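# Pair the matching socks flat and aligned on the table

## Task

Identify which two of the four socks match and place them flat on the table, stacked so toes, heels and cuffs line up; the two leftover socks must stay on the table, away from the stacked pair and not paired with each other.

## Robot and tools

Robot: two arms, left_arm and right_arm. Each base sits on a tilted plate, and one metal frame behind the arms carries both plates. A "too close" message treats a plate and its half of the frame as part of that arm. Calibrated base poses: left_arm (-0.044, +0.231, +0.091) m, quat_wxyz (+0.968, -0.241, +0.071, -0.018); right_arm (-0.024, -0.245, +0.091) m, quat_wxyz (+0.968, +0.243, +0.066, +0.001). Joint ranges (rad), base to gripper: waist -2.618 to 3.054, shoulder 0.000 to 3.142, elbow 0.000 to 3.142 (straight at 2.901), wrist pitch -1.571 to 1.571, wrist yaw -1.571 to 1.571, wrist roll -2.094 to 2.094.

Frame: all poses use one scene frame. Origin is at table-top height, halfway between the nominal bases; +x points out across the table, +z up, and left_arm is on the +y side. Arm names are not image sides. Each gripper's fingers point along its own +z and spread along its own y. end_effector_position is the point between the pads, roughly 1 cm short of the fingertips.

Row format (shared by both motion tools): always 16 numbers, left_arm first then right_arm, each block being x, y, z (metres, absolute position in the scene frame), qw, qx, qy, qz (absolute orientation, w first), opening. Opening runs from -1 (shut) to +1 (fully open, 0.094 m). Both blocks are required even if one arm should not move.

execute_actions: argument actions is a list of actions; each action is a table of up to 15 rows, one row per 1/30 s step; a short table repeats its last row until 15 steps are used (0.5 s per action). An empty list just reports state and images. Optional cameras chooses which images come back (omitted, null or ["all"] gives all; [] none; a wrong name voids the call). Any target lying over 0.6 m from that gripper's current position along any of its axes gets the action rejected for both arms; the first action is checked against the last reported state, and a malformed action voids the whole call. Each step the controller limits the command to 100 mm and 20 degrees from the measured pose, so a far target may need further actions; the result's Hand target shows where the arm is actually headed. To hold an orientation, resend the identical quaternion you chose, not the drifted reading. To park an arm that touches nothing, repeat its full pose from the last result before it paused, plus its desired opening. A zero opening is a real command; resend the present value to leave a gripper alone.

move: target is one 16-number row or a list of up to 15 rows differing only in pose; each gripper travels in a straight line from its Hand target, turning the short way, with no obstacle or arm avoidance; all paths finish together, lasting 0.5 s minimum and cut off at 10 s. speed: m/s, 0.002 to 0.5, default 0.25 (turning capped at twice that in rad/s); one value or one per target. blend: corner rounding radius in m for lists, default 0. opening_speed: rate on the -1..1 scale per second, at least 0.2; without it the opening is sent at once. blocking=false returns after about 0.5 s while motion continues; execute_actions rows are then refused until a result shows the end, so use wait or stop; a new move takes over from the running one. Faster moves lag and stray more and strike harder; aiming past a contact presses harder. The move: line reports the ending (done, off_target, moving, held, fault); arms not named are done (settled within 10 mm and 2 degrees). limits=paced means a sent pose was clipped; limits=held means steps were withheld.

wait: seconds, 0 to 10; arms keep their last command, a running move carries on. stop: no arguments; brakes a running move (needs room). zoom_image: camera (cam_high, cam_left_wrist or cam_right_wrist) and region [x0, y0, x1, y1] in pixels from the top-left, at most 504 by 504, on that camera's newest image. finished_scene: scene (the number of the scene being closed) and chance_done (1 to 99, your percent estimate); it cannot be undone, so call it only when the socks stay correct with the robot away.

Results: gripper positions and quaternions, Hand target, Tool commands, Joint positions (last number per arm is measured opening in metres), grip_measured (same scale as opening, reads slightly wide when empty), grip_effort_nm (motor effort, negative closing; not pad force), joint torques (joints 1-3 wrap at ±28 N m). Resting about 1 cm off target in free air is normal. "pose unreachable" means the clearance check blocked that arm; it does not prevent grippers or wrist cameras hitting each other. MOTOR HOT appears at 75 °C; at 90 °C OVER-TEMPERATURE FAULT folds that arm for good. Stretched arms, held loads and pushing at unreachable poses heat motors.

Cameras: cam_high (fixed), cam_left_wrist, cam_right_wrist, all 672x504, with calibration given; wrist images can lag during motion.

Avoid: socks leaving the table, drops, releasing a moving sock, fast impacts, hard pressing into the table, and contact between the two arms. Socks are soft, so a firm grip needs a low opening command; open well above grip_measured to release.

Each tool is called in YAML: its name, and indented under it one key for each argument.

## Session

execute_actions:
  actions: []

Scene clock: 0.00 s.
left_arm: end_effector_position=(+0.3305, -0.0462, +0.3415) grip_measured=+1.000 grip_effort_nm=n/a end_effector_quat_wxyz=(+0.332, +0.365, +0.866, +0.084) | right_arm: end_effector_position=(+0.5671, -0.4240, +0.1073) grip_measured=+1.000 grip_effort_nm=n/a end_effector_quat_wxyz=(+0.255, +0.030, +0.966, +0.029)
Joint positions: left_arm=[-1.069 2.35 2.179 -1.221 -0.887 -0.033 0.094] | right_arm=[-0.147 2.208 2.058 -0.683 0.269 -0.325 0.094]
Joint velocities: left_arm=[-0.002 0.002 0.007 0.007 -0.022 0.051 0] | right_arm=[-0.012 -0.007 -0.037 -0.007 -0.125 0.066 0]
Joint torques (N m): no reading
Heat: left arm: 34 °C; right arm: 31 °C.
Hand target: left_arm +0.3295, -0.0456, +0.3534; +0.345, +0.358, +0.864, +0.079 | right_arm +0.5690, -0.4202, +0.1133; +0.260, +0.026, +0.965, +0.032
Tool commands: left_gripper/opening=+1.0 right_gripper/opening=+1.0

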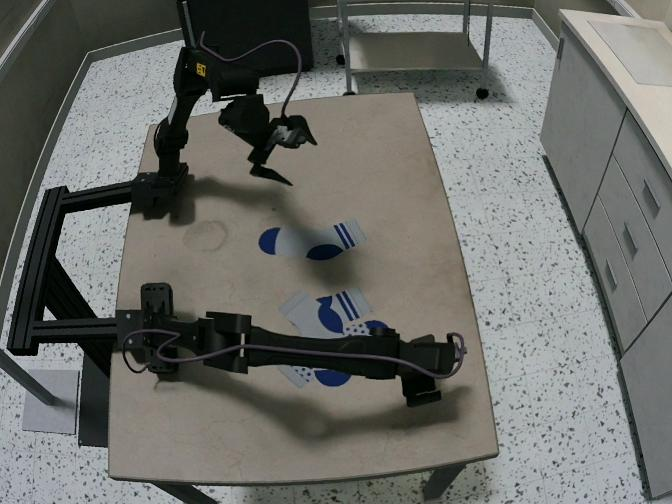

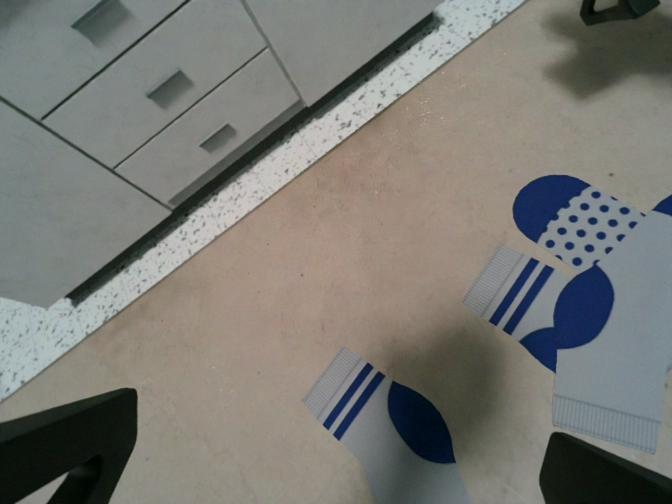

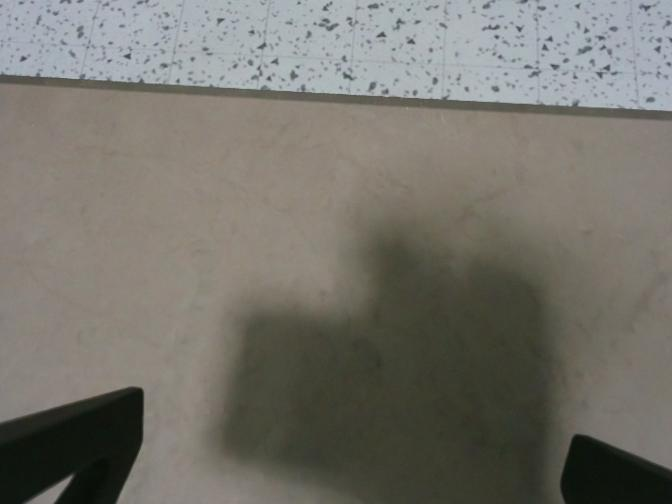

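move:
  target: [0.2,0.3,0.3,0.1,0,0.995,0,1,0.2,-0.48,0.3,0.1,0,0.995,0,1]

Scene clock: 5.47 s.
left_arm: end_effector_position=(+0.2051, +0.2997, +0.3055) grip_measured=+1.000 grip_effort_nm=-0.012 end_effector_quat_wxyz=(+0.170, +0.001, +0.983, -0.063) | right_arm: end_effector_position=(+0.2014, -0.4790, +0.2948) grip_measured=+1.000 grip_effort_nm=-0.017 end_effector_quat_wxyz=(+0.125, +0.002, +0.992, -0.007)
Joint positions: left_arm=[-0.644 1.194 1.392 -1.566 -0.569 -0.524 0.094] | right_arm=[-0.183 1.11 1.592 -1.548 0.395 -0.343 0.094]
Joint velocities: left_arm=[0.007 -0.017 0.002 -0.081 0.007 -0.007 0] | right_arm=[0.002 -0.032 0.012 -0.051 -0.095 -0.037 0]
Joint torques (N m): left_arm=[-0.72 -0.05 4.08 0.81 0.07 0.04] | right_arm=[0.5 -3.79 6.71 0.62 -0.05 -0.04]
Heat: left arm: 35 °C; right arm: 32 °C.
Hand target: left_arm +0.2036, +0.3002, +0.3034; +0.166, +0.005, +0.984, -0.061 | right_arm +0.1981, -0.4807, +0.2982; +0.124, -0.001, +0.992, -0.007
Off the commanded pose: left_arm 0.008 m, 11 deg | right_arm 0.006 m, 3 deg.
joint sent to its limit (left arm) — joint 4 (wrist pitch), lower limit. The joint targets are off in position and orientation.
joint sent to its limit (right arm) — joint 4 (wrist pitch), lower limit. The joint targets are off in orientation, not in position.
move: off_target (left_arm, right_arm)
camera_calibration:
cam_left_wrist: T_world_to_cam=[[0.088591, -0.982272, 0.165206, 0.227262], [-0.992263, -0.101514, -0.0714776, 0.299122], [0.0869811, -0.157595, -0.983666, 0.416549], [0, 0, 0, 1]] pos_world=[0.240443, 0.319245, 0.393581]
cam_right_wrist: T_world_to_cam=[[0.122661, -0.992161, 0.0239088, -0.502793], [-0.991795, -0.121671, 0.0392396, 0.166902], [-0.0360229, -0.0285258, -0.998944, 0.377801], [0, 0, 0, 1]] pos_world=[0.240815, -0.467768, 0.382874]

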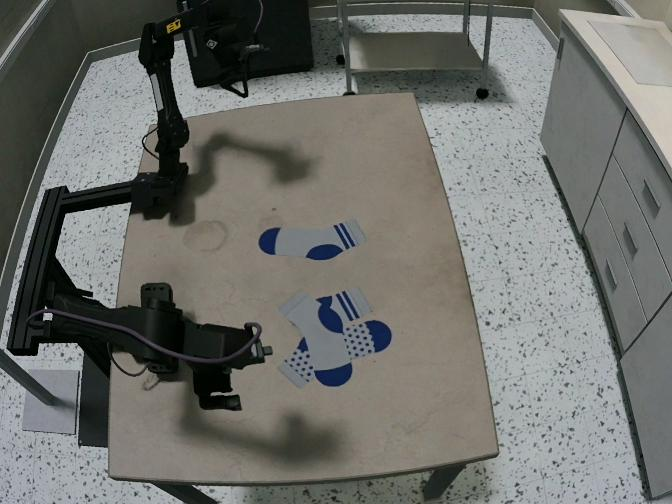

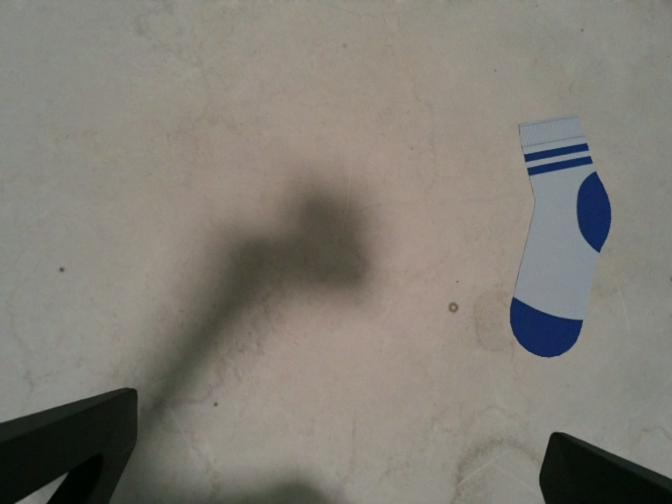

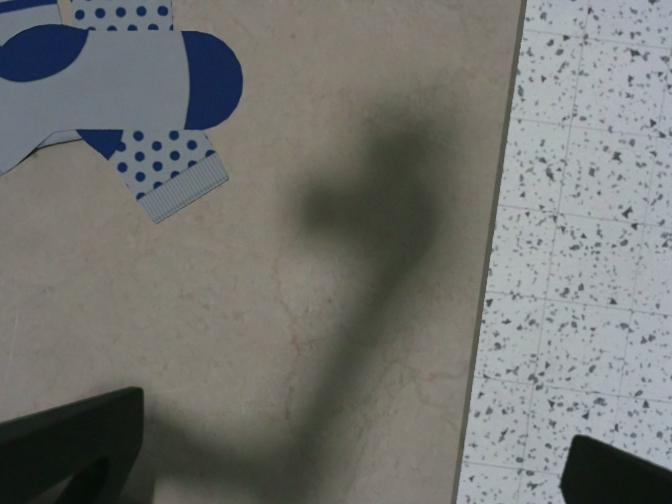

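zoom_image:
  camera: "cam_high"
  region: [230, 200, 430, 400]

Scaled by 2.520.

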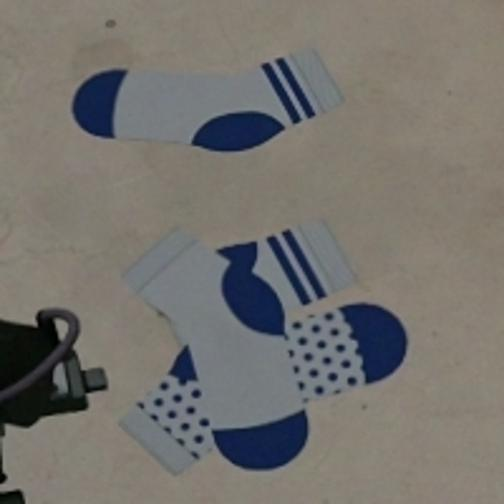

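move:
  target: [0.28,0.12,0.3,0.1,0,0.995,0,1,0.33,-0.22,0.3,0.1,0,0.995,0,1]

zoom_image:
  camera: "cam_right_wrist"
  region: [150, 50, 600, 450]

Scene clock: 15.03 s.
left_arm: end_effector_position=(+0.2774, +0.1254, +0.2894) grip_measured=+1.000 grip_effort_nm=-0.017 end_effector_quat_wxyz=(+0.104, -0.002, +0.995, -0.006) | right_arm: end_effector_position=(+0.3308, -0.2176, +0.2926) grip_measured=+1.000 grip_effort_nm=-0.017 end_effector_quat_wxyz=(+0.104, -0.003, +0.995, +0.009)
Joint positions: left_arm=[-0.837 1.95 1.806 -1.562 -0.577 -0.866 0.094] | right_arm=[0.656 1.853 1.835 -1.558 0.581 0.6 0.094]
Joint velocities: left_arm=[-0.046 -0.017 -0.007 0.007 -0.051 0.022 0] | right_arm=[0.037 0.002 -0.012 -0.051 -0.022 -0.022 0]
Joint torques (N m): left_arm=[-4.52 -4.7 7.46 0.37 -0.16 -0.09] | right_arm=[5.09 -6.41 7.3 0.62 0.13 0.11]
Heat: left arm: 35 °C; right arm: 33 °C.
Hand target: left_arm +0.2772, +0.1211, +0.2981; +0.115, +0.000, +0.993, -0.011 | right_arm +0.3326, -0.2166, +0.3002; +0.113, +0.000, +0.993, +0.012
Off the commanded pose: left_arm 0.012 m, 1 deg | right_arm 0.008 m, 1 deg.
joint sent to its limit (left arm) — joint 4 (wrist pitch), lower limit. The joint targets are off in position, not in orientation.
joint sent to its limit (right arm) — joint 4 (wrist pitch), lower limit. The joint targets are off in position, not in orientation.
move: off_target (left_arm)
camera_calibration:
cam_left_wrist: T_world_to_cam=[[0.119905, -0.991995, 0.0395988, 0.0811219], [-0.991751, -0.117865, 0.0503778, 0.31867], [-0.0453072, -0.0453128, -0.997945, 0.393656], [0, 0, 0, 1]] pos_world=[0.32415, 0.13587, 0.37358]
cam_right_wrist: T_world_to_cam=[[0.13602, -0.990649, -0.0106102, -0.253185], [-0.987691, -0.136433, 0.0764966, 0.311616], [-0.0772289, 0.0000745548, -0.997013, 0.407045], [0, 0, 0, 1]] pos_world=[0.373654, -0.208333, 0.379305]

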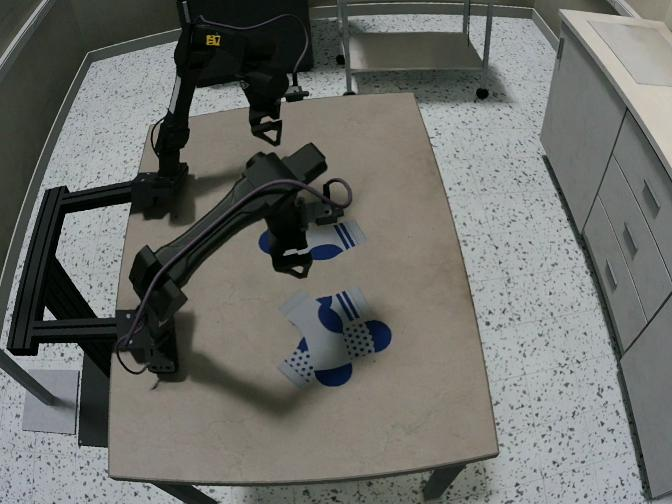

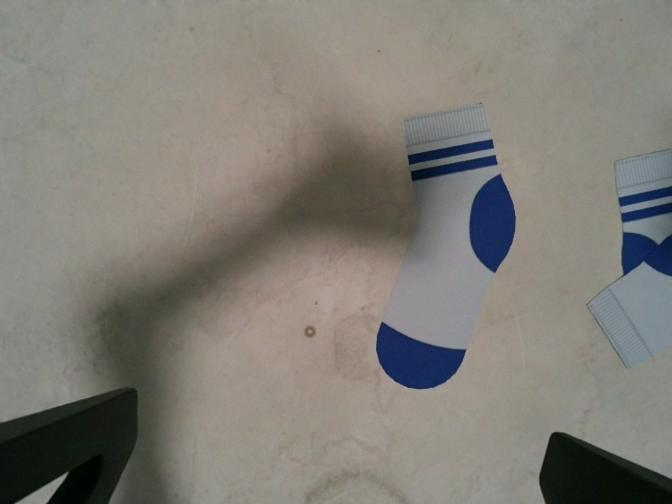

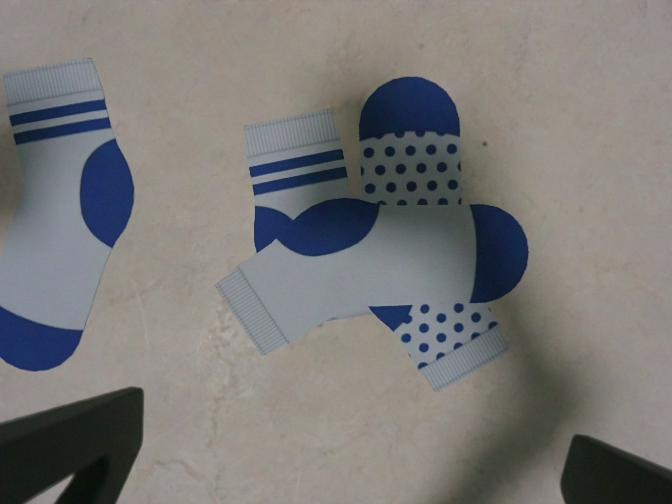

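Scaled by 1.120.

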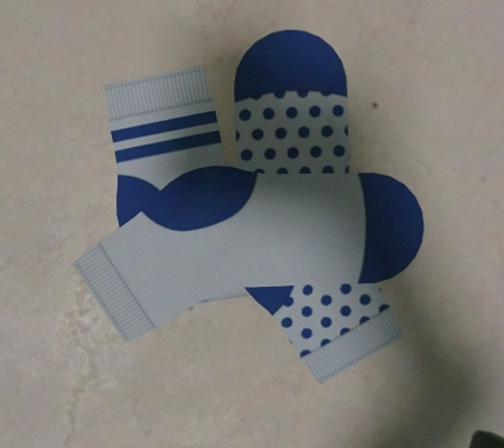

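move:
  target:
    - [0.2,0.3,0.25,0.1,0,0.995,0,1,0.36,-0.35,0.10,0,0,1,0,0]
    - [0.2,0.3,0.25,0.1,0,0.995,0,1,0.36,-0.35,0.04,0,0,1,0,-0.1]

every target must give the same right_gripper/opening; nothing of the call was run
Scene clock: 28.33 s.
left_arm: end_effector_position=(+0.2774, +0.1254, +0.2894) grip_measured=+1.000 grip_effort_nm=-0.012 end_effector_quat_wxyz=(+0.104, -0.003, +0.995, -0.006) | right_arm: end_effector_position=(+0.3308, -0.2176, +0.2926) grip_measured=+1.000 grip_effort_nm=-0.022 end_effector_quat_wxyz=(+0.104, -0.003, +0.995, +0.009)
Joint positions: left_arm=[-0.837 1.95 1.806 -1.562 -0.577 -0.866 0.094] | right_arm=[0.656 1.853 1.835 -1.558 0.581 0.601 0.094]
Joint velocities: left_arm=[-0.017 -0.007 0.002 -0.007 -0.037 -0.007 0] | right_arm=[-0.012 -0.002 -0.007 -0.051 -0.022 0.007 0]
Joint torques (N m): left_arm=[-4.68 -4.72 7.51 0.45 -0.14 -0.05] | right_arm=[5.11 -6.42 7.3 0.62 0.13 0.1]
Heat: left arm: 35 °C; right arm: 33 °C.
Hand target: left_arm +0.2772, +0.1211, +0.2981; +0.115, +0.000, +0.993, -0.011 | right_arm +0.3326, -0.2166, +0.3002; +0.113, +0.000, +0.993, +0.012
Tool commands: left_gripper/opening=+1.0 right_gripper/opening=+1.0
Off the commanded pose: left_arm 0.012 m, 1 deg | right_arm 0.008 m, 1 deg.

move:
  target:
    - [0.2,0.3,0.25,0.1,0,0.995,0,1,0.36,-0.35,0.10,0,0,1,0,-0.1]
    - [0.2,0.3,0.25,0.1,0,0.995,0,1,0.36,-0.35,0.04,0,0,1,0,-0.1]

Scene clock: 32.80 s.
left_arm: end_effector_position=(+0.1999, +0.2994, +0.2520) grip_measured=+1.000 grip_effort_nm=-0.012 end_effector_quat_wxyz=(+0.094, +0.003, +0.996, -0.003) | right_arm: end_effector_position=(+0.3619, -0.3578, +0.0439) grip_measured=-0.098 grip_effort_nm=-0.125 end_effector_quat_wxyz=(-0.003, +0.005, +1.000, -0.013)
Joint positions: left_arm=[-0.544 1.259 1.244 -1.52 -0.583 -0.515 0.094] | right_arm=[-0.064 1.932 1.362 -0.826 0.505 -0.093 0.042]
Joint velocities: left_arm=[-0.012 -0.042 -0.017 0.022 0.037 -0.022 0] | right_arm=[0.007 -0.017 -0.007 -0.022 -0.022 0.037 0]
Joint torques (N m): left_arm=[-1.03 -1.55 4.52 0.76 -0.07 0.11] | right_arm=[4.71 -9.31 4.18 0.59 -0.07 -0.09]
Heat: left arm: 35 °C; right arm: 33 °C.
Hand target: left_arm +0.2018, +0.2997, +0.2514; +0.099, +0.000, +0.995, -0.004 | right_arm +0.3615, -0.3526, +0.0388; -0.004, -0.001, +1.000, -0.009
Off the commanded pose: left_arm 0.002 m, 1 deg | right_arm 0.009 m, 2 deg.
move: done
camera_calibration:
cam_left_wrist: T_world_to_cam=[[0.109506, -0.993526, 0.0302289, 0.269445], [-0.991846, -0.107225, 0.0688794, 0.256326], [-0.0651922, -0.0375252, -0.997167, 0.362147], [0, 0, 0, 1]] pos_world=[0.248339, 0.308775, 0.33532]
cam_right_wrist: T_world_to_cam=[[0.116263, -0.99321, 0.00409061, -0.393359], [-0.950455, -0.110061, 0.290728, 0.328786], [-0.288303, -0.0376889, -0.956797, 0.222595], [0, 0, 0, 1]] pos_world=[0.422404, -0.346112, 0.119]

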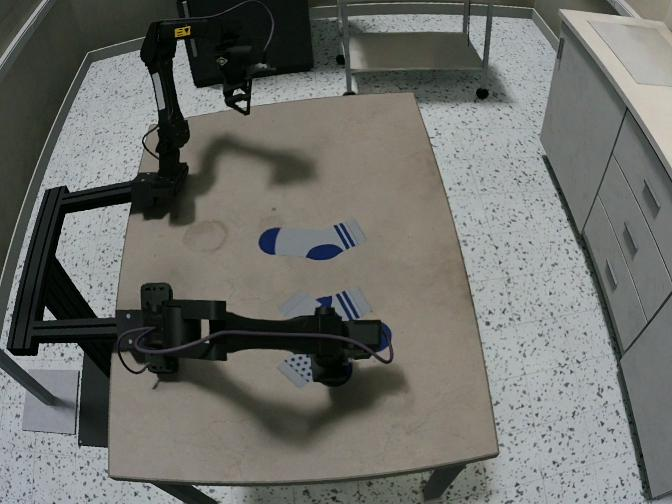

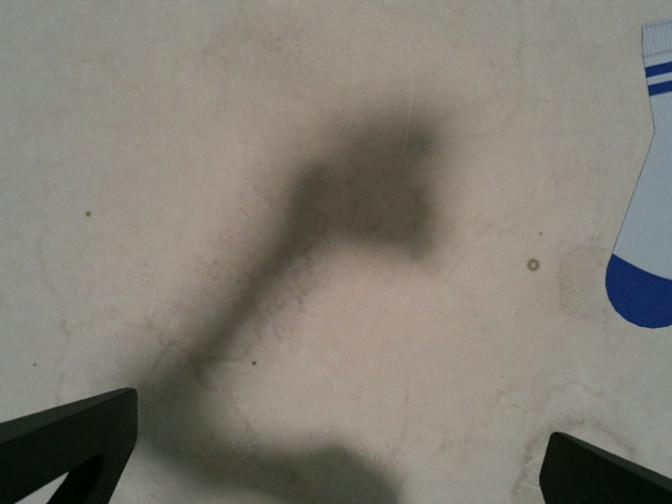

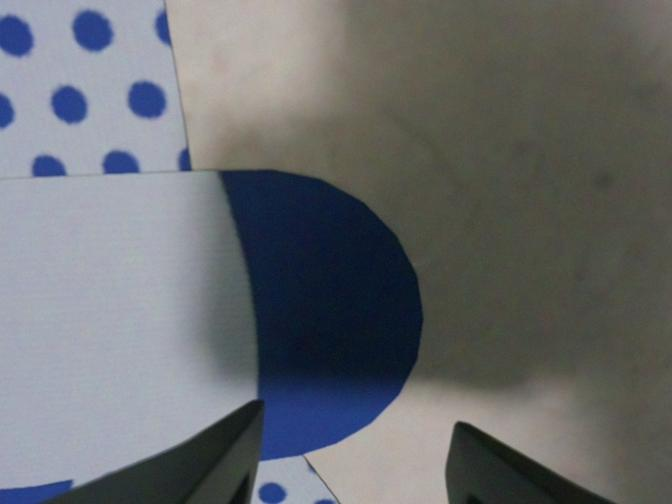

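move:
  target:
    - [0.2,0.3,0.25,0.1,0,0.995,0,1,0.366,-0.358,0.03,0,0,1,0,-0.1]
    - [0.2,0.3,0.25,0.1,0,0.995,0,1,0.366,-0.358,0.01,0,0,1,0,-0.1]
  speed: 0.06

Scene clock: 39.87 s.
left_arm: end_effector_position=(+0.1978, +0.2990, +0.2491) grip_measured=+1.000 grip_effort_nm=-0.022 end_effector_quat_wxyz=(+0.090, +0.006, +0.996, -0.001) | right_arm: end_effector_position=(+0.3703, -0.3648, +0.0203) grip_measured=-0.098 grip_effort_nm=-0.129 end_effector_quat_wxyz=(+0.008, +0.008, +1.000, -0.006)
Joint positions: left_arm=[-0.544 1.259 1.233 -1.519 -0.583 -0.515 0.094] | right_arm=[-0.115 1.972 1.35 -0.725 0.478 -0.153 0.042]
Joint velocities: left_arm=[-0.007 0.007 -0.017 0.007 -0.051 -0.051 0] | right_arm=[-0.002 0.002 0.007 0.022 0.022 -0.081 0]
Joint torques (N m): left_arm=[-1.61 -1.91 4.62 0.69 -0.16 -0.06] | right_arm=[4.4 -8.81 3.69 0.62 -0.1 -0.06]
Heat: left arm: 35 °C; right arm: 33 °C.
Hand target: left_arm +0.2000, +0.3000, +0.2500; +0.100, +0.000, +0.995, +0.000 | right_arm +0.3659, -0.3583, +0.0101; -0.001, +0.000, +1.000, +0.000
Off the commanded pose: left_arm 0.003 m, 1 deg | right_arm 0.013 m, 1 deg.
move: off_target (right_arm)
camera_calibration:
cam_left_wrist: T_world_to_cam=[[0.10403, -0.994298, 0.0234533, 0.272324], [-0.991847, -0.10197, 0.0764302, 0.251036], [-0.0736028, -0.0312131, -0.996799, 0.358837], [0, 0, 0, 1]] pos_world=[0.247071, 0.30757, 0.332114]
cam_right_wrist: T_world_to_cam=[[0.110236, -0.993878, -0.00741022, -0.39903], [-0.957398, -0.108186, 0.267741, 0.346548], [-0.266903, -0.0224202, -0.963462, 0.199956], [0, 0, 0, 1]] pos_world=[0.429141, -0.354612, 0.0969087]

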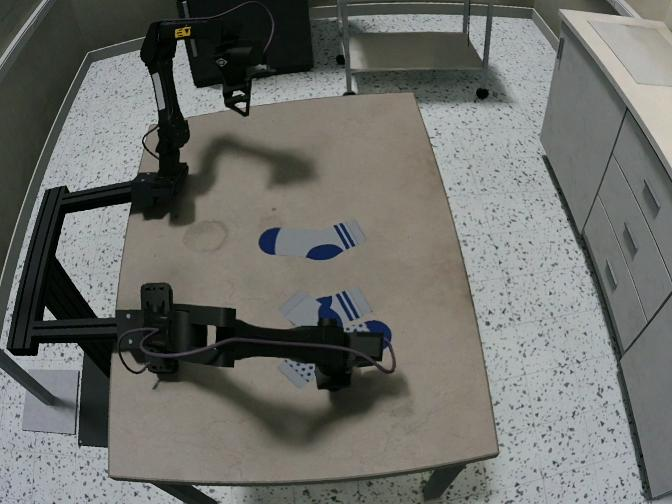

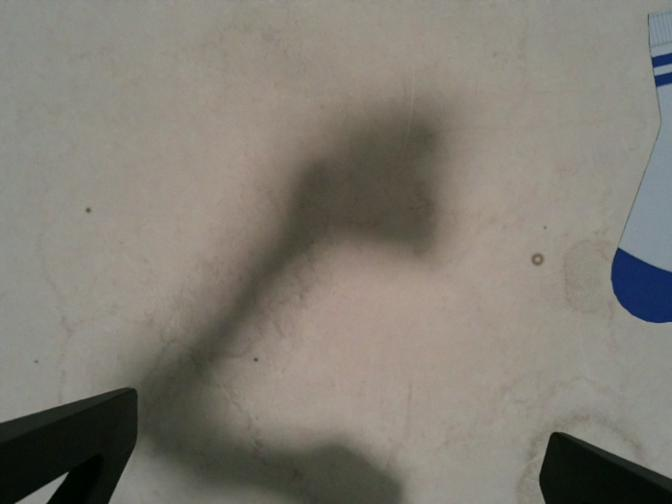

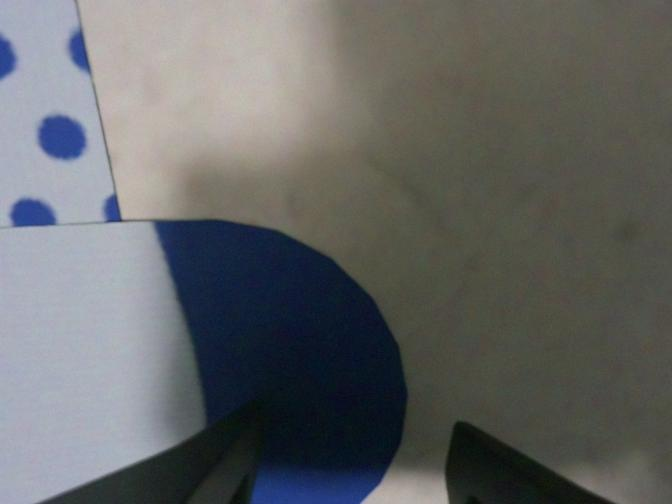

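move:
  target: [0.2,0.3,0.25,0.1,0,0.995,0,1,0.365,-0.352,-0.004,0,0,1,0,-0.1]
  speed: 0.05
  cameras: ["cam_right_wrist"]

Scene clock: 42.57 s.
left_arm: end_effector_position=(+0.1979, +0.2990, +0.2491) grip_measured=+1.000 grip_effort_nm=-0.017 end_effector_quat_wxyz=(+0.090, +0.006, +0.996, +0.000) | right_arm: end_effector_position=(+0.3712, -0.3634, +0.0171) grip_measured=-0.098 grip_effort_nm=-0.115 end_effector_quat_wxyz=(+0.013, +0.007, +1.000, -0.007)
Joint positions: left_arm=[-0.544 1.259 1.233 -1.519 -0.583 -0.515 0.094] | right_arm=[-0.115 1.975 1.338 -0.7 0.478 -0.16 0.042]
Joint velocities: left_arm=[-0.022 -0.002 -0.002 -0.037 0.022 -0.051 0] | right_arm=[0.022 -0.012 -0.027 0.066 0.037 -0.037 0.001]
Joint torques (N m): left_arm=[-1.52 -1.85 4.63 0.68 -0.15 -0.07] | right_arm=[4.22 -7.06 2.61 0.98 -0.09 0.02]
Heat: left arm: 35 °C; right arm: 33 °C.
Hand target: left_arm +0.2000, +0.3000, +0.2500; +0.100, +0.000, +0.995, +0.000 | right_arm +0.3641, -0.3522, -0.0030; -0.001, +0.000, +1.000, +0.000
Off the commanded pose: left_arm 0.002 m, 1 deg | right_arm 0.025 m, 2 deg.
move: off_target (right_arm)
camera_calibration:
cam_right_wrist: T_world_to_cam=[[0.111898, -0.993708, -0.00491826, -0.398296], [-0.959505, -0.109331, 0.259611, 0.348958], [-0.258515, -0.0243308, -0.965701, 0.19343], [0, 0, 0, 1]] pos_world=[0.4294, -0.352931, 0.0942438]
Images, in order (width x height): cam_right_wrist 672x504.

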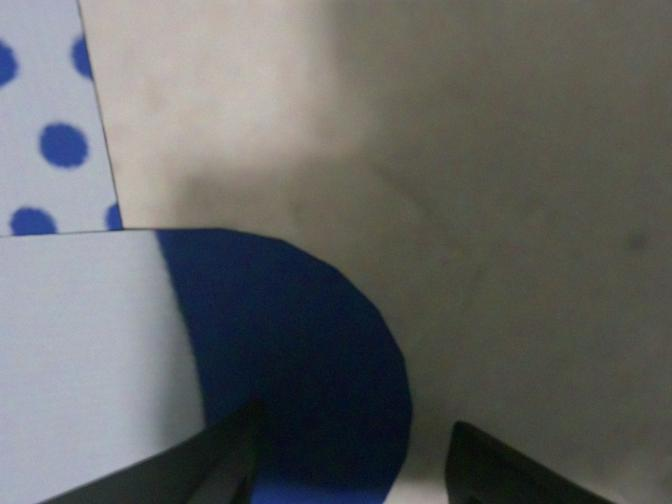

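move:
  target: [0.2,0.3,0.25,0.1,0,0.995,0,1,0.365,-0.352,0.0,0,0,1,0,-1]
  speed: 0.05
  opening_speed: 0.8
  cameras: ["cam_right_wrist"]

move:
  target: [0.2,0.3,0.25,0.1,0,0.995,0,1,0.365,-0.34,0.08,0,0,1,0,-1]
  speed: 0.08

Scene clock: 47.37 s.
left_arm: end_effector_position=(+0.1979, +0.2990, +0.2491) grip_measured=+1.000 grip_effort_nm=-0.017 end_effector_quat_wxyz=(+0.090, +0.006, +0.996, +0.000) | right_arm: end_effector_position=(+0.3731, -0.3570, +0.0175) grip_measured=-0.978 grip_effort_nm=-0.984 end_effector_quat_wxyz=(+0.017, +0.006, +1.000, +0.008)
Joint positions: left_arm=[-0.544 1.259 1.233 -1.519 -0.583 -0.515 0.094] | right_arm=[-0.111 1.975 1.336 -0.695 0.449 -0.16 0.001]
Joint velocities: left_arm=[-0.012 0.007 0.002 0.022 -0.022 0.051 0] | right_arm=[-0.017 0.012 0.012 -0.081 -0.022 -0.081 -0.001]
Joint torques (N m): left_arm=[-1.58 -1.81 4.42 0.68 -0.16 -0.05] | right_arm=[4.33 -7.56 3.06 0.77 0.2 0.01]
Heat: left arm: 35 °C; right arm: 32 °C.
Hand target: left_arm +0.2000, +0.2999, +0.2500; +0.100, +0.000, +0.995, +0.000 | right_arm +0.3646, -0.3520, +0.0006; +0.000, +0.000, +1.000, +0.000
Off the commanded pose: left_arm 0.002 m, 1 deg | right_arm 0.020 m, 2 deg.
move: off_target (right_arm)
camera_calibration:
cam_right_wrist: T_world_to_cam=[[0.11527, -0.992812, -0.0322091, -0.392635], [-0.961493, -0.11966, 0.247411, 0.348606], [-0.249487, 0.00244972, -0.968375, 0.200647], [0, 0, 0, 1]] pos_world=[0.430501, -0.34859, 0.0954063]
Images, in order (width x height): cam_right_wrist 672x504.

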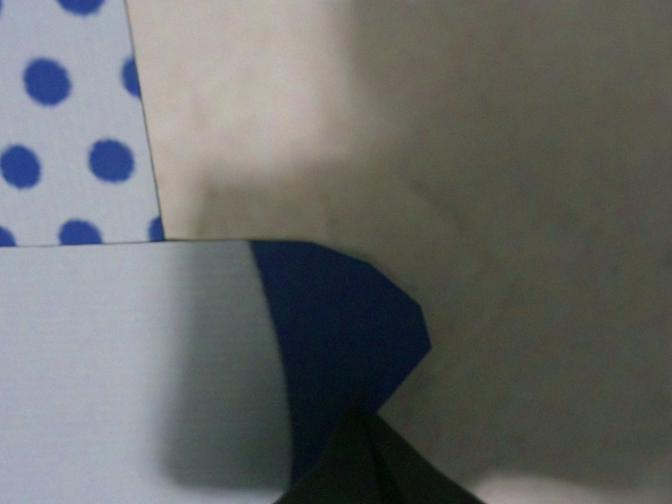

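Scene clock: 49.07 s.
left_arm: end_effector_position=(+0.1979, +0.2990, +0.2491) grip_measured=+1.000 grip_effort_nm=-0.017 end_effector_quat_wxyz=(+0.090, +0.006, +0.996, +0.000) | right_arm: end_effector_position=(+0.3578, -0.3367, +0.0652) grip_measured=-0.981 grip_effort_nm=-1.043 end_effector_quat_wxyz=(-0.015, -0.004, +1.000, +0.004)
Joint positions: left_arm=[-0.544 1.259 1.233 -1.519 -0.583 -0.515 0.094] | right_arm=[0.001 1.924 1.401 -0.937 0.483 -0.026 0.001]
Joint velocities: left_arm=[-0.012 -0.002 0.002 0.007 0.022 -0.007 0] | right_arm=[-0.017 -0.017 -0.002 -0.007 0.051 -0.081 0]
Joint torques (N m): left_arm=[-1.57 -1.99 4.62 0.74 -0.16 -0.09] | right_arm=[5.86 -12.12 6.71 0.12 0.06 0.09]
Heat: left arm: 35 °C; right arm: 32 °C.
Hand target: left_arm +0.2000, +0.2999, +0.2500; +0.100, +0.000, +0.995, +0.000 | right_arm +0.3646, -0.3394, +0.0801; +0.002, +0.000, +1.000, +0.001
Off the commanded pose: left_arm 0.002 m, 1 deg | right_arm 0.017 m, 2 deg.
move: off_target (right_arm)
camera_calibration:
cam_left_wrist: T_world_to_cam=[[0.104084, -0.994299, 0.0231509, 0.272444], [-0.991856, -0.102054, 0.0762066, 0.251157], [-0.0734095, -0.0308943, -0.996823, 0.358719], [0, 0, 0, 1]] pos_world=[0.247088, 0.307605, 0.332133]
cam_right_wrist: T_world_to_cam=[[0.134059, -0.990466, -0.0317121, -0.375156], [-0.941078, -0.13727, 0.309078, 0.307266], [-0.310484, -0.0115912, -0.950508, 0.258935], [0, 0, 0, 1]] pos_world=[0.41985, -0.3264, 0.139253]

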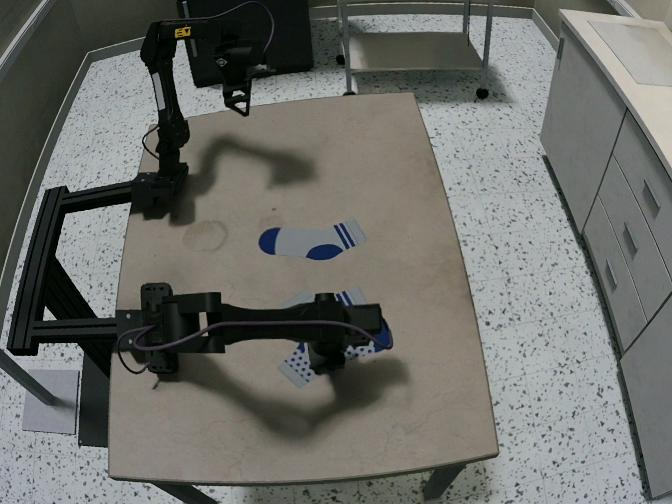

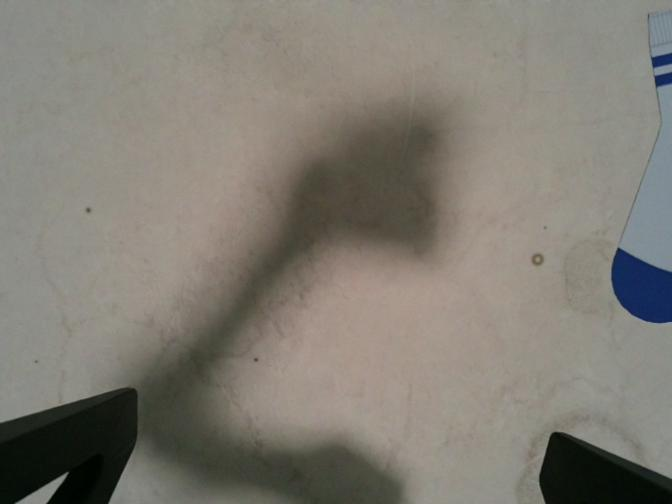

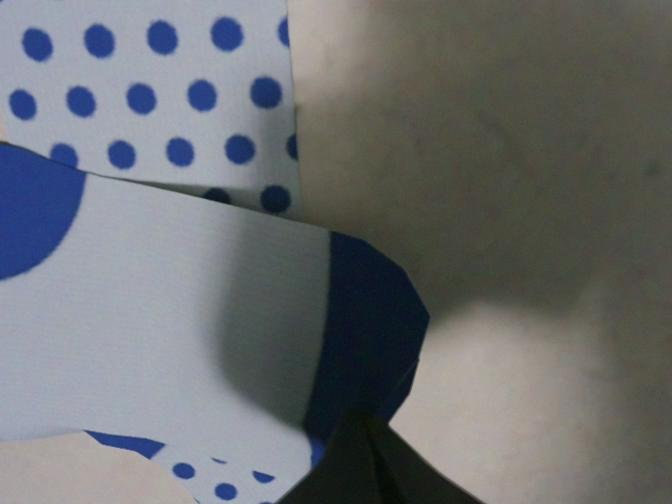

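move:
  target:
    - [0.2,0.3,0.25,0.1,0,0.995,0,1,0.36,-0.25,0.30,0.1,0,0.995,0,-1]
    - [0.2,0.3,0.25,0.1,0,0.995,0,1,0.25,-0.48,0.28,0.1,0,0.995,0,-1]
  speed: 0.2

Scene clock: 57.03 s.
left_arm: end_effector_position=(+0.1979, +0.2990, +0.2491) grip_measured=+1.000 grip_effort_nm=-0.012 end_effector_quat_wxyz=(+0.090, +0.006, +0.996, +0.000) | right_arm: end_effector_position=(+0.2451, -0.4800, +0.2771) grip_measured=-0.981 grip_effort_nm=-1.043 end_effector_quat_wxyz=(+0.084, -0.002, +0.996, -0.001)
Joint positions: left_arm=[-0.544 1.259 1.233 -1.519 -0.583 -0.515 0.094] | right_arm=[-0.168 1.312 1.695 -1.543 0.415 -0.298 0.001]
Joint velocities: left_arm=[-0.022 0.002 -0.002 0.007 -0.051 -0.081 0] | right_arm=[-0.022 -0.002 -0.012 -0.051 -0.051 -0.051 -0.001]
Joint torques (N m): left_arm=[-1.52 -1.88 4.62 0.67 -0.17 -0.09] | right_arm=[1.36 -7.01 5.29 0.9 -0.13 -0.08]
Heat: left arm: 35 °C; right arm: 33 °C.
Hand target: left_arm +0.2000, +0.2999, +0.2500; +0.100, +0.000, +0.995, +0.000 | right_arm +0.2459, -0.4811, +0.2806; +0.097, +0.001, +0.995, +0.000
Off the commanded pose: left_arm 0.002 m, 1 deg | right_arm 0.006 m, 2 deg.
move: done
camera_calibration:
cam_left_wrist: T_world_to_cam=[[0.104084, -0.994299, 0.0231509, 0.272444], [-0.991856, -0.102054, 0.0762066, 0.251157], [-0.0734095, -0.0308943, -0.996823, 0.358719], [0, 0, 0, 1]] pos_world=[0.247088, 0.307605, 0.332133]
cam_right_wrist: T_world_to_cam=[[0.130923, -0.991391, 0.00202027, -0.504305], [-0.984437, -0.129763, 0.118517, 0.183109], [-0.117235, -0.0175054, -0.99295, 0.385206], [0, 0, 0, 1]] pos_world=[0.291444, -0.469459, 0.361807]

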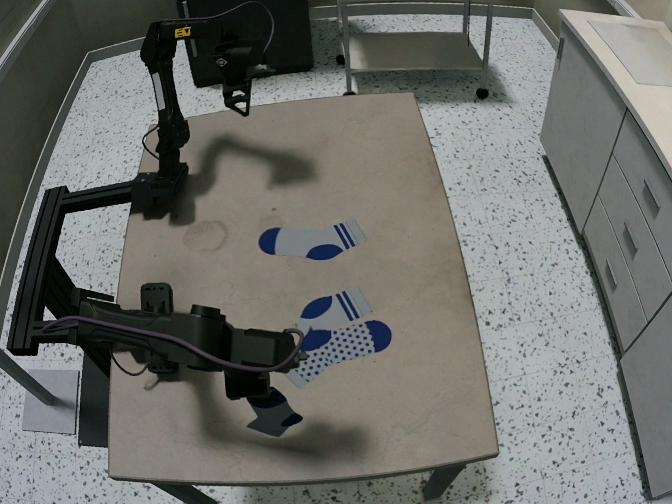

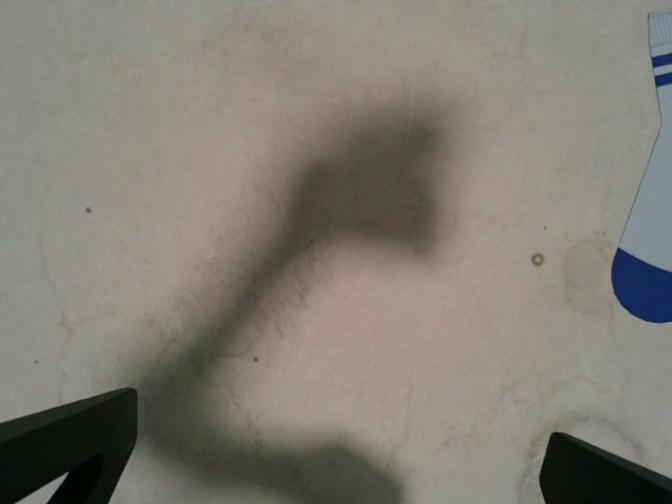

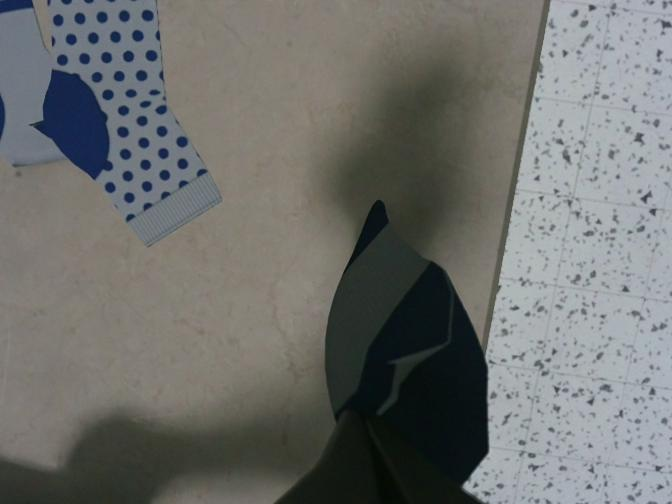

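move:
  target:
    - [0.2,0.3,0.25,0.1,0,0.995,0,1,0.26,-0.49,0.22,0.1,0,0.995,0,-1]
    - [0.2,0.3,0.25,0.1,0,0.995,0,1,0.38,-0.49,0.12,0.0,0,1,0,-1]
    - [0.2,0.3,0.25,0.1,0,0.995,0,1,0.43,-0.49,0.025,0.0,0,1,0,-1]
  speed: 0.12
  blend: 0.03
  cameras: []

move:
  target: [0.2,0.3,0.25,0.1,0,0.995,0,1,0.43,-0.49,0.025,0.0,0,1,0,0]
  speed: 0.12
  opening_speed: 1.5
  cameras: []

move:
  target:
    - [0.2,0.3,0.25,0.1,0,0.995,0,1,0.43,-0.49,0.12,0.0,0,1,0,0.3]
    - [0.2,0.3,0.25,0.1,0,0.995,0,1,0.33,-0.23,0.3,0.1,0,0.995,0,0.3]
  speed: 0.2

Scene clock: 65.93 s.
left_arm: end_effector_position=(+0.1979, +0.2990, +0.2491) grip_measured=+1.000 grip_effort_nm=-0.017 end_effector_quat_wxyz=(+0.090, +0.006, +0.996, +0.000) | right_arm: end_effector_position=(+0.4238, -0.4886, +0.0299) grip_measured=-0.981 grip_effort_nm=-1.043 end_effector_quat_wxyz=(-0.008, -0.002, +1.000, -0.002)
Joint positions: left_arm=[-0.544 1.259 1.233 -1.519 -0.583 -0.515 0.094] | right_arm=[-0.334 2.203 2.003 -1.081 0.423 -0.392 0.001]
Joint velocities: left_arm=[-0.007 0.007 0.002 0.066 -0.095 -0.037 0] | right_arm=[0.002 0.002 -0.012 0.007 -0.007 -0.007 0]
Joint torques (N m): left_arm=[-1.58 -1.88 4.56 0.67 -0.14 -0.1] | right_arm=[4.77 -11.9 7.45 0.53 -0.05 -0.09]
Heat: left arm: 35 °C; right arm: 33 °C.
Hand target: left_arm +0.2000, +0.2999, +0.2500; +0.100, +0.000, +0.995, +0.000 | right_arm +0.4317, -0.4899, +0.0250; -0.001, -0.001, +1.000, -0.002
Off the commanded pose: left_arm 0.002 m, 1 deg | right_arm 0.008 m, 1 deg.
move: done
No camera images: "cameras" was empty.

Scene clock: 66.83 s.
left_arm: end_effector_position=(+0.1979, +0.2990, +0.2491) grip_measured=+1.000 grip_effort_nm=-0.012 end_effector_quat_wxyz=(+0.090, +0.006, +0.996, +0.000) | right_arm: end_effector_position=(+0.4243, -0.4898, +0.0295) grip_measured=-0.002 grip_effort_nm=0.090 end_effector_quat_wxyz=(-0.007, +0.000, +1.000, -0.002)
Joint positions: left_arm=[-0.544 1.259 1.233 -1.519 -0.583 -0.515 0.094] | right_arm=[-0.336 2.203 2.003 -1.076 0.422 -0.393 0.047]
Joint velocities: left_arm=[-0.002 -0.012 0.002 0.051 0.066 0.051 0] | right_arm=[0.002 0.012 -0.007 -0.022 -0.022 0.007 0]
Joint torques (N m): left_arm=[-1.61 -1.91 4.66 0.7 -0.18 -0.09] | right_arm=[4.67 -12.57 6.45 0.54 -0.1 -0.08]
Heat: left arm: 35 °C; right arm: 33 °C.
Hand target: left_arm +0.2000, +0.2999, +0.2500; +0.100, +0.000, +0.995, +0.000 | right_arm +0.4298, -0.4900, +0.0251; +0.000, +0.000, +1.000, +0.000
Off the commanded pose: left_arm 0.002 m, 1 deg | right_arm 0.007 m, 1 deg.
move: done
No camera images: "cameras" was empty.

Scene clock: 69.90 s.
left_arm: end_effector_position=(+0.1979, +0.2990, +0.2491) grip_measured=+1.000 grip_effort_nm=-0.017 end_effector_quat_wxyz=(+0.090, +0.006, +0.996, +0.000) | right_arm: end_effector_position=(+0.3285, -0.2267, +0.2988) grip_measured=+0.298 grip_effort_nm=0.085 end_effector_quat_wxyz=(+0.113, +0.002, +0.993, +0.020)
Joint positions: left_arm=[-0.544 1.259 1.233 -1.519 -0.583 -0.515 0.094] | right_arm=[0.646 1.808 1.818 -1.548 0.573 0.584 0.061]
Joint velocities: left_arm=[-0.007 -0.002 -0.007 0.066 0.007 0.037 0] | right_arm=[0.022 0.007 -0.017 0.007 -0.037 -0.051 -0.001]
Joint torques (N m): left_arm=[-1.58 -1.84 4.52 0.74 -0.15 -0.07] | right_arm=[4.29 -4.86 7.17 0.57 0.17 0.07]
Heat: left arm: 35 °C; right arm: 33 °C.
Hand target: left_arm +0.2000, +0.2999, +0.2500; +0.100, +0.000, +0.995, +0.000 | right_arm +0.3301, -0.2269, +0.3007; +0.113, +0.003, +0.994, +0.014
Off the commanded pose: left_arm 0.002 m, 1 deg | right_arm 0.004 m, 3 deg.
joint sent to its limit (right arm) — joint 4 (wrist pitch), lower limit. The joint targets still meet the commanded pose.
move: off_target (right_arm)
camera_calibration:
cam_left_wrist: T_world_to_cam=[[0.104084, -0.994299, 0.0231509, 0.272444], [-0.991856, -0.102054, 0.0762066, 0.251157], [-0.0734095, -0.0308943, -0.996823, 0.358719], [0, 0, 0, 1]] pos_world=[0.247088, 0.307605, 0.332133]
cam_right_wrist: T_world_to_cam=[[0.127685, -0.99131, -0.0316449, -0.25296], [-0.99003, -0.129303, 0.0558741, 0.316145], [-0.0594803, 0.0241951, -0.997936, 0.412958], [0, 0, 0, 1]] pos_world=[0.369855, -0.219875, 0.386436]

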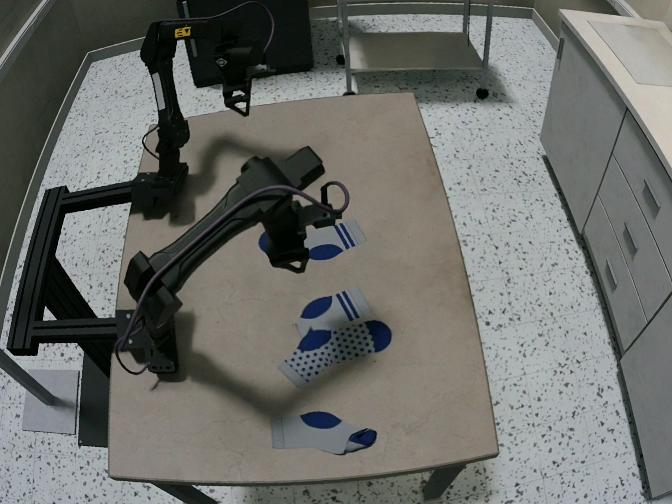

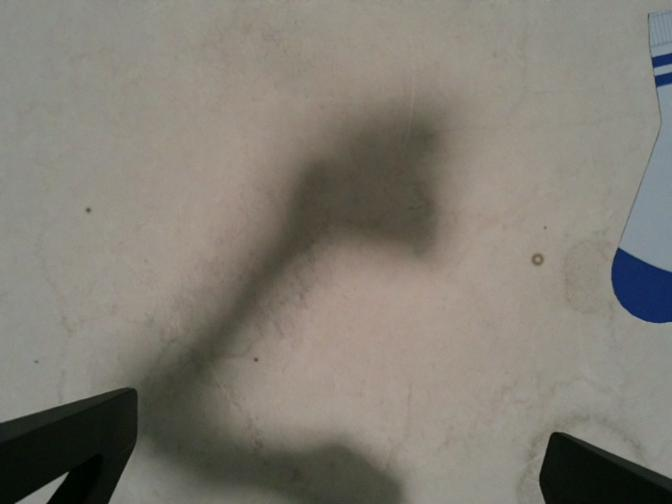

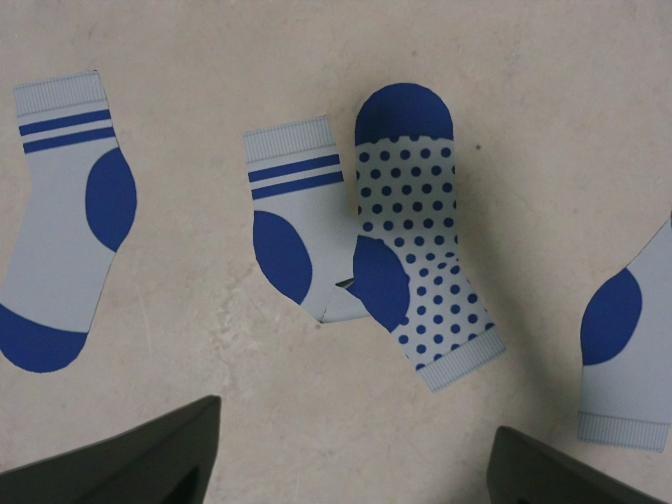

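move:
  target:
    - [0.2,0.3,0.25,0.1,0,0.995,0,1,0.485,-0.252,0.09,0,-0.707,0.707,0,-0.1]
    - [0.2,0.3,0.25,0.1,0,0.995,0,1,0.485,-0.252,0.035,0,-0.707,0.707,0,-0.1]
  speed: 0.2

Scene clock: 106.93 s.
left_arm: end_effector_position=(+0.1979, +0.2990, +0.2491) grip_measured=+1.000 grip_effort_nm=-0.012 end_effector_quat_wxyz=(+0.090, +0.006, +0.996, +0.000) | right_arm: end_effector_position=(+0.4891, -0.2619, +0.0438) grip_measured=-0.098 grip_effort_nm=-0.129 end_effector_quat_wxyz=(+0.001, +0.699, -0.715, +0.008)
Joint positions: left_arm=[-0.544 1.259 1.233 -1.519 -0.583 -0.515 0.094] | right_arm=[0.128 2.53 2.238 -1.192 0.516 -1.443 0.042]
Joint velocities: left_arm=[-0.007 -0.002 0.002 -0.022 -0.037 0.022 0] | right_arm=[0.002 0.002 0.002 0.051 0.007 -0.051 0]
Joint torques (N m): left_arm=[-1.4 -1.84 4.51 0.68 -0.2 -0.07] | right_arm=[7.42 -12.27 4.56 0.52 0.01 -0.07]
Heat: left arm: 35 °C; right arm: 33 °C.
Hand target: left_arm +0.2000, +0.2999, +0.2500; +0.100, +0.000, +0.995, +0.000 | right_arm +0.4858, -0.2529, +0.0343; +0.006, +0.708, -0.706, +0.003
Off the commanded pose: left_arm 0.002 m, 1 deg | right_arm 0.014 m, 2 deg.
move: off_target (right_arm)
camera_calibration:
cam_left_wrist: T_world_to_cam=[[0.104084, -0.994299, 0.0231509, 0.272444], [-0.991856, -0.102054, 0.0762066, 0.251157], [-0.0734095, -0.0308943, -0.996823, 0.358719], [0, 0, 0, 1]] pos_world=[0.247088, 0.307605, 0.332133]
cam_right_wrist: T_world_to_cam=[[0.994478, 0.104238, -0.0121524, -0.454388], [0.103176, -0.949991, 0.29474, -0.275201], [0.0191784, -0.294366, -0.9555, 0.0451369], [0, 0, 0, 1]] pos_world=[0.479407, -0.200788, 0.118719]

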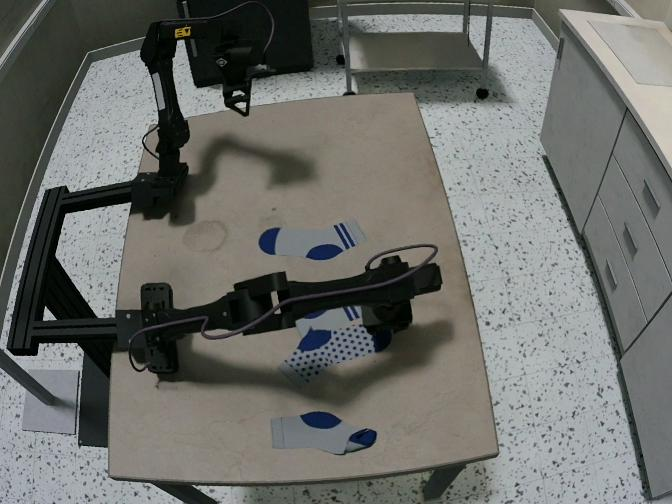

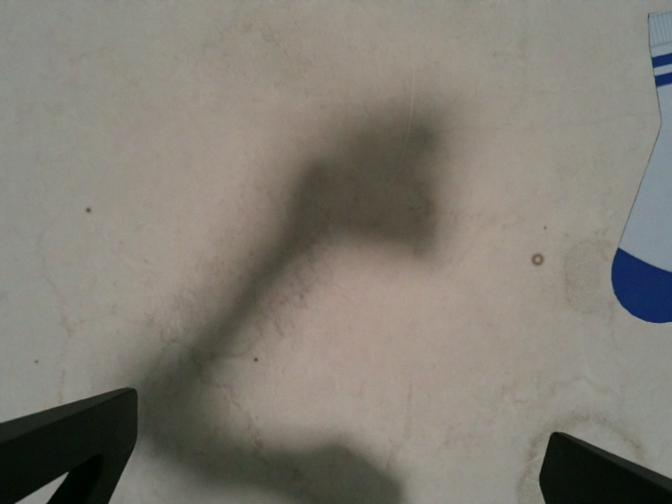

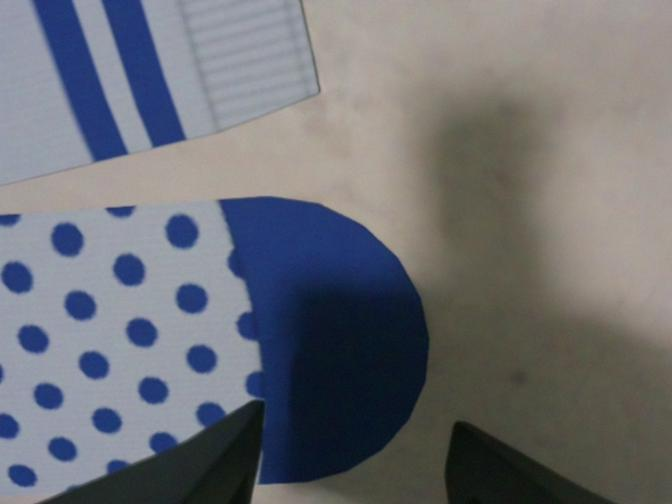

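move:
  target:
    - [0.2,0.3,0.25,0.1,0,0.995,0,1,0.483,-0.252,0.0,0,-0.707,0.707,0,-0.1]
  speed: 0.06
  cameras: []

move:
  target: [0.2,0.3,0.25,0.1,0,0.995,0,1,0.483,-0.252,0.0,0,-0.707,0.707,0,-1]
  speed: 0.05
  opening_speed: 0.8
  cameras: ["cam_right_wrist"]

Scene clock: 113.33 s.
left_arm: end_effector_position=(+0.1979, +0.2990, +0.2491) grip_measured=+1.000 grip_effort_nm=-0.017 end_effector_quat_wxyz=(+0.090, +0.006, +0.996, +0.000) | right_arm: end_effector_position=(+0.4874, -0.2604, +0.0203) grip_measured=-0.098 grip_effort_nm=-0.129 end_effector_quat_wxyz=(-0.002, +0.704, -0.710, +0.009)
Joint positions: left_arm=[-0.544 1.259 1.233 -1.519 -0.583 -0.515 0.094] | right_arm=[0.107 2.53 2.152 -1.087 0.514 -1.483 0.042]
Joint velocities: left_arm=[0.007 -0.017 0.012 0.066 -0.037 0.007 0] | right_arm=[-0.002 -0.017 -0.002 0.051 0.022 -0.037 -0.001]
Joint torques (N m): left_arm=[-1.59 -1.89 4.46 0.74 -0.2 -0.1] | right_arm=[6.17 -11.69 3.22 0.93 -0.13 -0.06]
Heat: left arm: 35 °C; right arm: 33 °C.
Hand target: left_arm +0.2000, +0.2999, +0.2500; +0.100, +0.000, +0.995, +0.000 | right_arm +0.4826, -0.2523, +0.0004; +0.001, +0.707, -0.707, +0.000
Off the commanded pose: left_arm 0.002 m, 1 deg | right_arm 0.022 m, 1 deg.
move: off_target (right_arm)
No camera images: "cameras" was empty.

Scene clock: 114.67 s.
left_arm: end_effector_position=(+0.1979, +0.2990, +0.2491) grip_measured=+1.000 grip_effort_nm=-0.017 end_effector_quat_wxyz=(+0.090, +0.006, +0.996, +0.000) | right_arm: end_effector_position=(+0.4874, -0.2593, +0.0199) grip_measured=-0.956 grip_effort_nm=-0.989 end_effector_quat_wxyz=(-0.003, +0.704, -0.710, +0.008)
Joint positions: left_arm=[-0.544 1.259 1.233 -1.519 -0.583 -0.515 0.094] | right_arm=[0.108 2.53 2.149 -1.084 0.51 -1.483 0.002]
Joint velocities: left_arm=[-0.012 -0.012 -0.002 0.022 -0.037 0.037 0] | right_arm=[-0.002 -0.022 0.007 -0.037 0.007 0.022 -0.001]
Joint torques (N m): left_arm=[-1.51 -1.88 4.46 0.67 -0.19 -0.1] | right_arm=[6.17 -11.81 3.19 0.92 -0.09 -0.07]
Heat: left arm: 35 °C; right arm: 34 °C.
Hand target: left_arm +0.2000, +0.2999, +0.2500; +0.100, +0.000, +0.995, +0.000 | right_arm +0.4825, -0.2522, +0.0005; +0.001, +0.707, -0.707, +0.000
Off the commanded pose: left_arm 0.002 m, 1 deg | right_arm 0.022 m, 1 deg.
move: off_target (right_arm)
camera_calibration:
cam_right_wrist: T_world_to_cam=[[0.992954, 0.118368, -0.00565226, -0.448887], [0.11488, -0.949795, 0.291019, -0.271098], [0.0290788, -0.289618, -0.956701, 0.0194727], [0, 0, 0, 1]] pos_world=[0.476302, -0.198714, 0.0949869]
Images, in order (width x height): cam_right_wrist 672x504.

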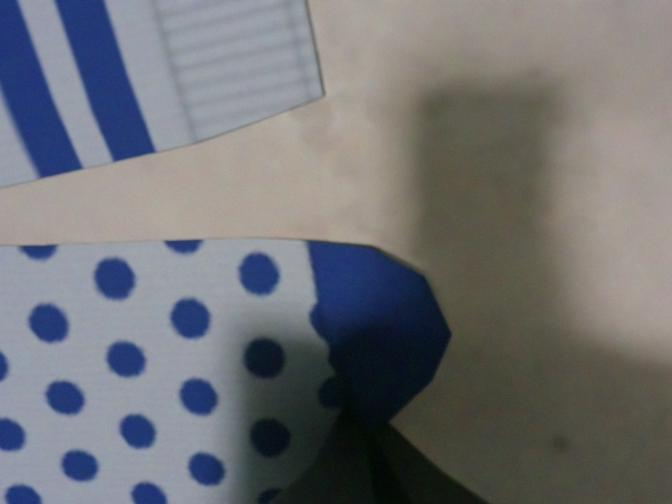

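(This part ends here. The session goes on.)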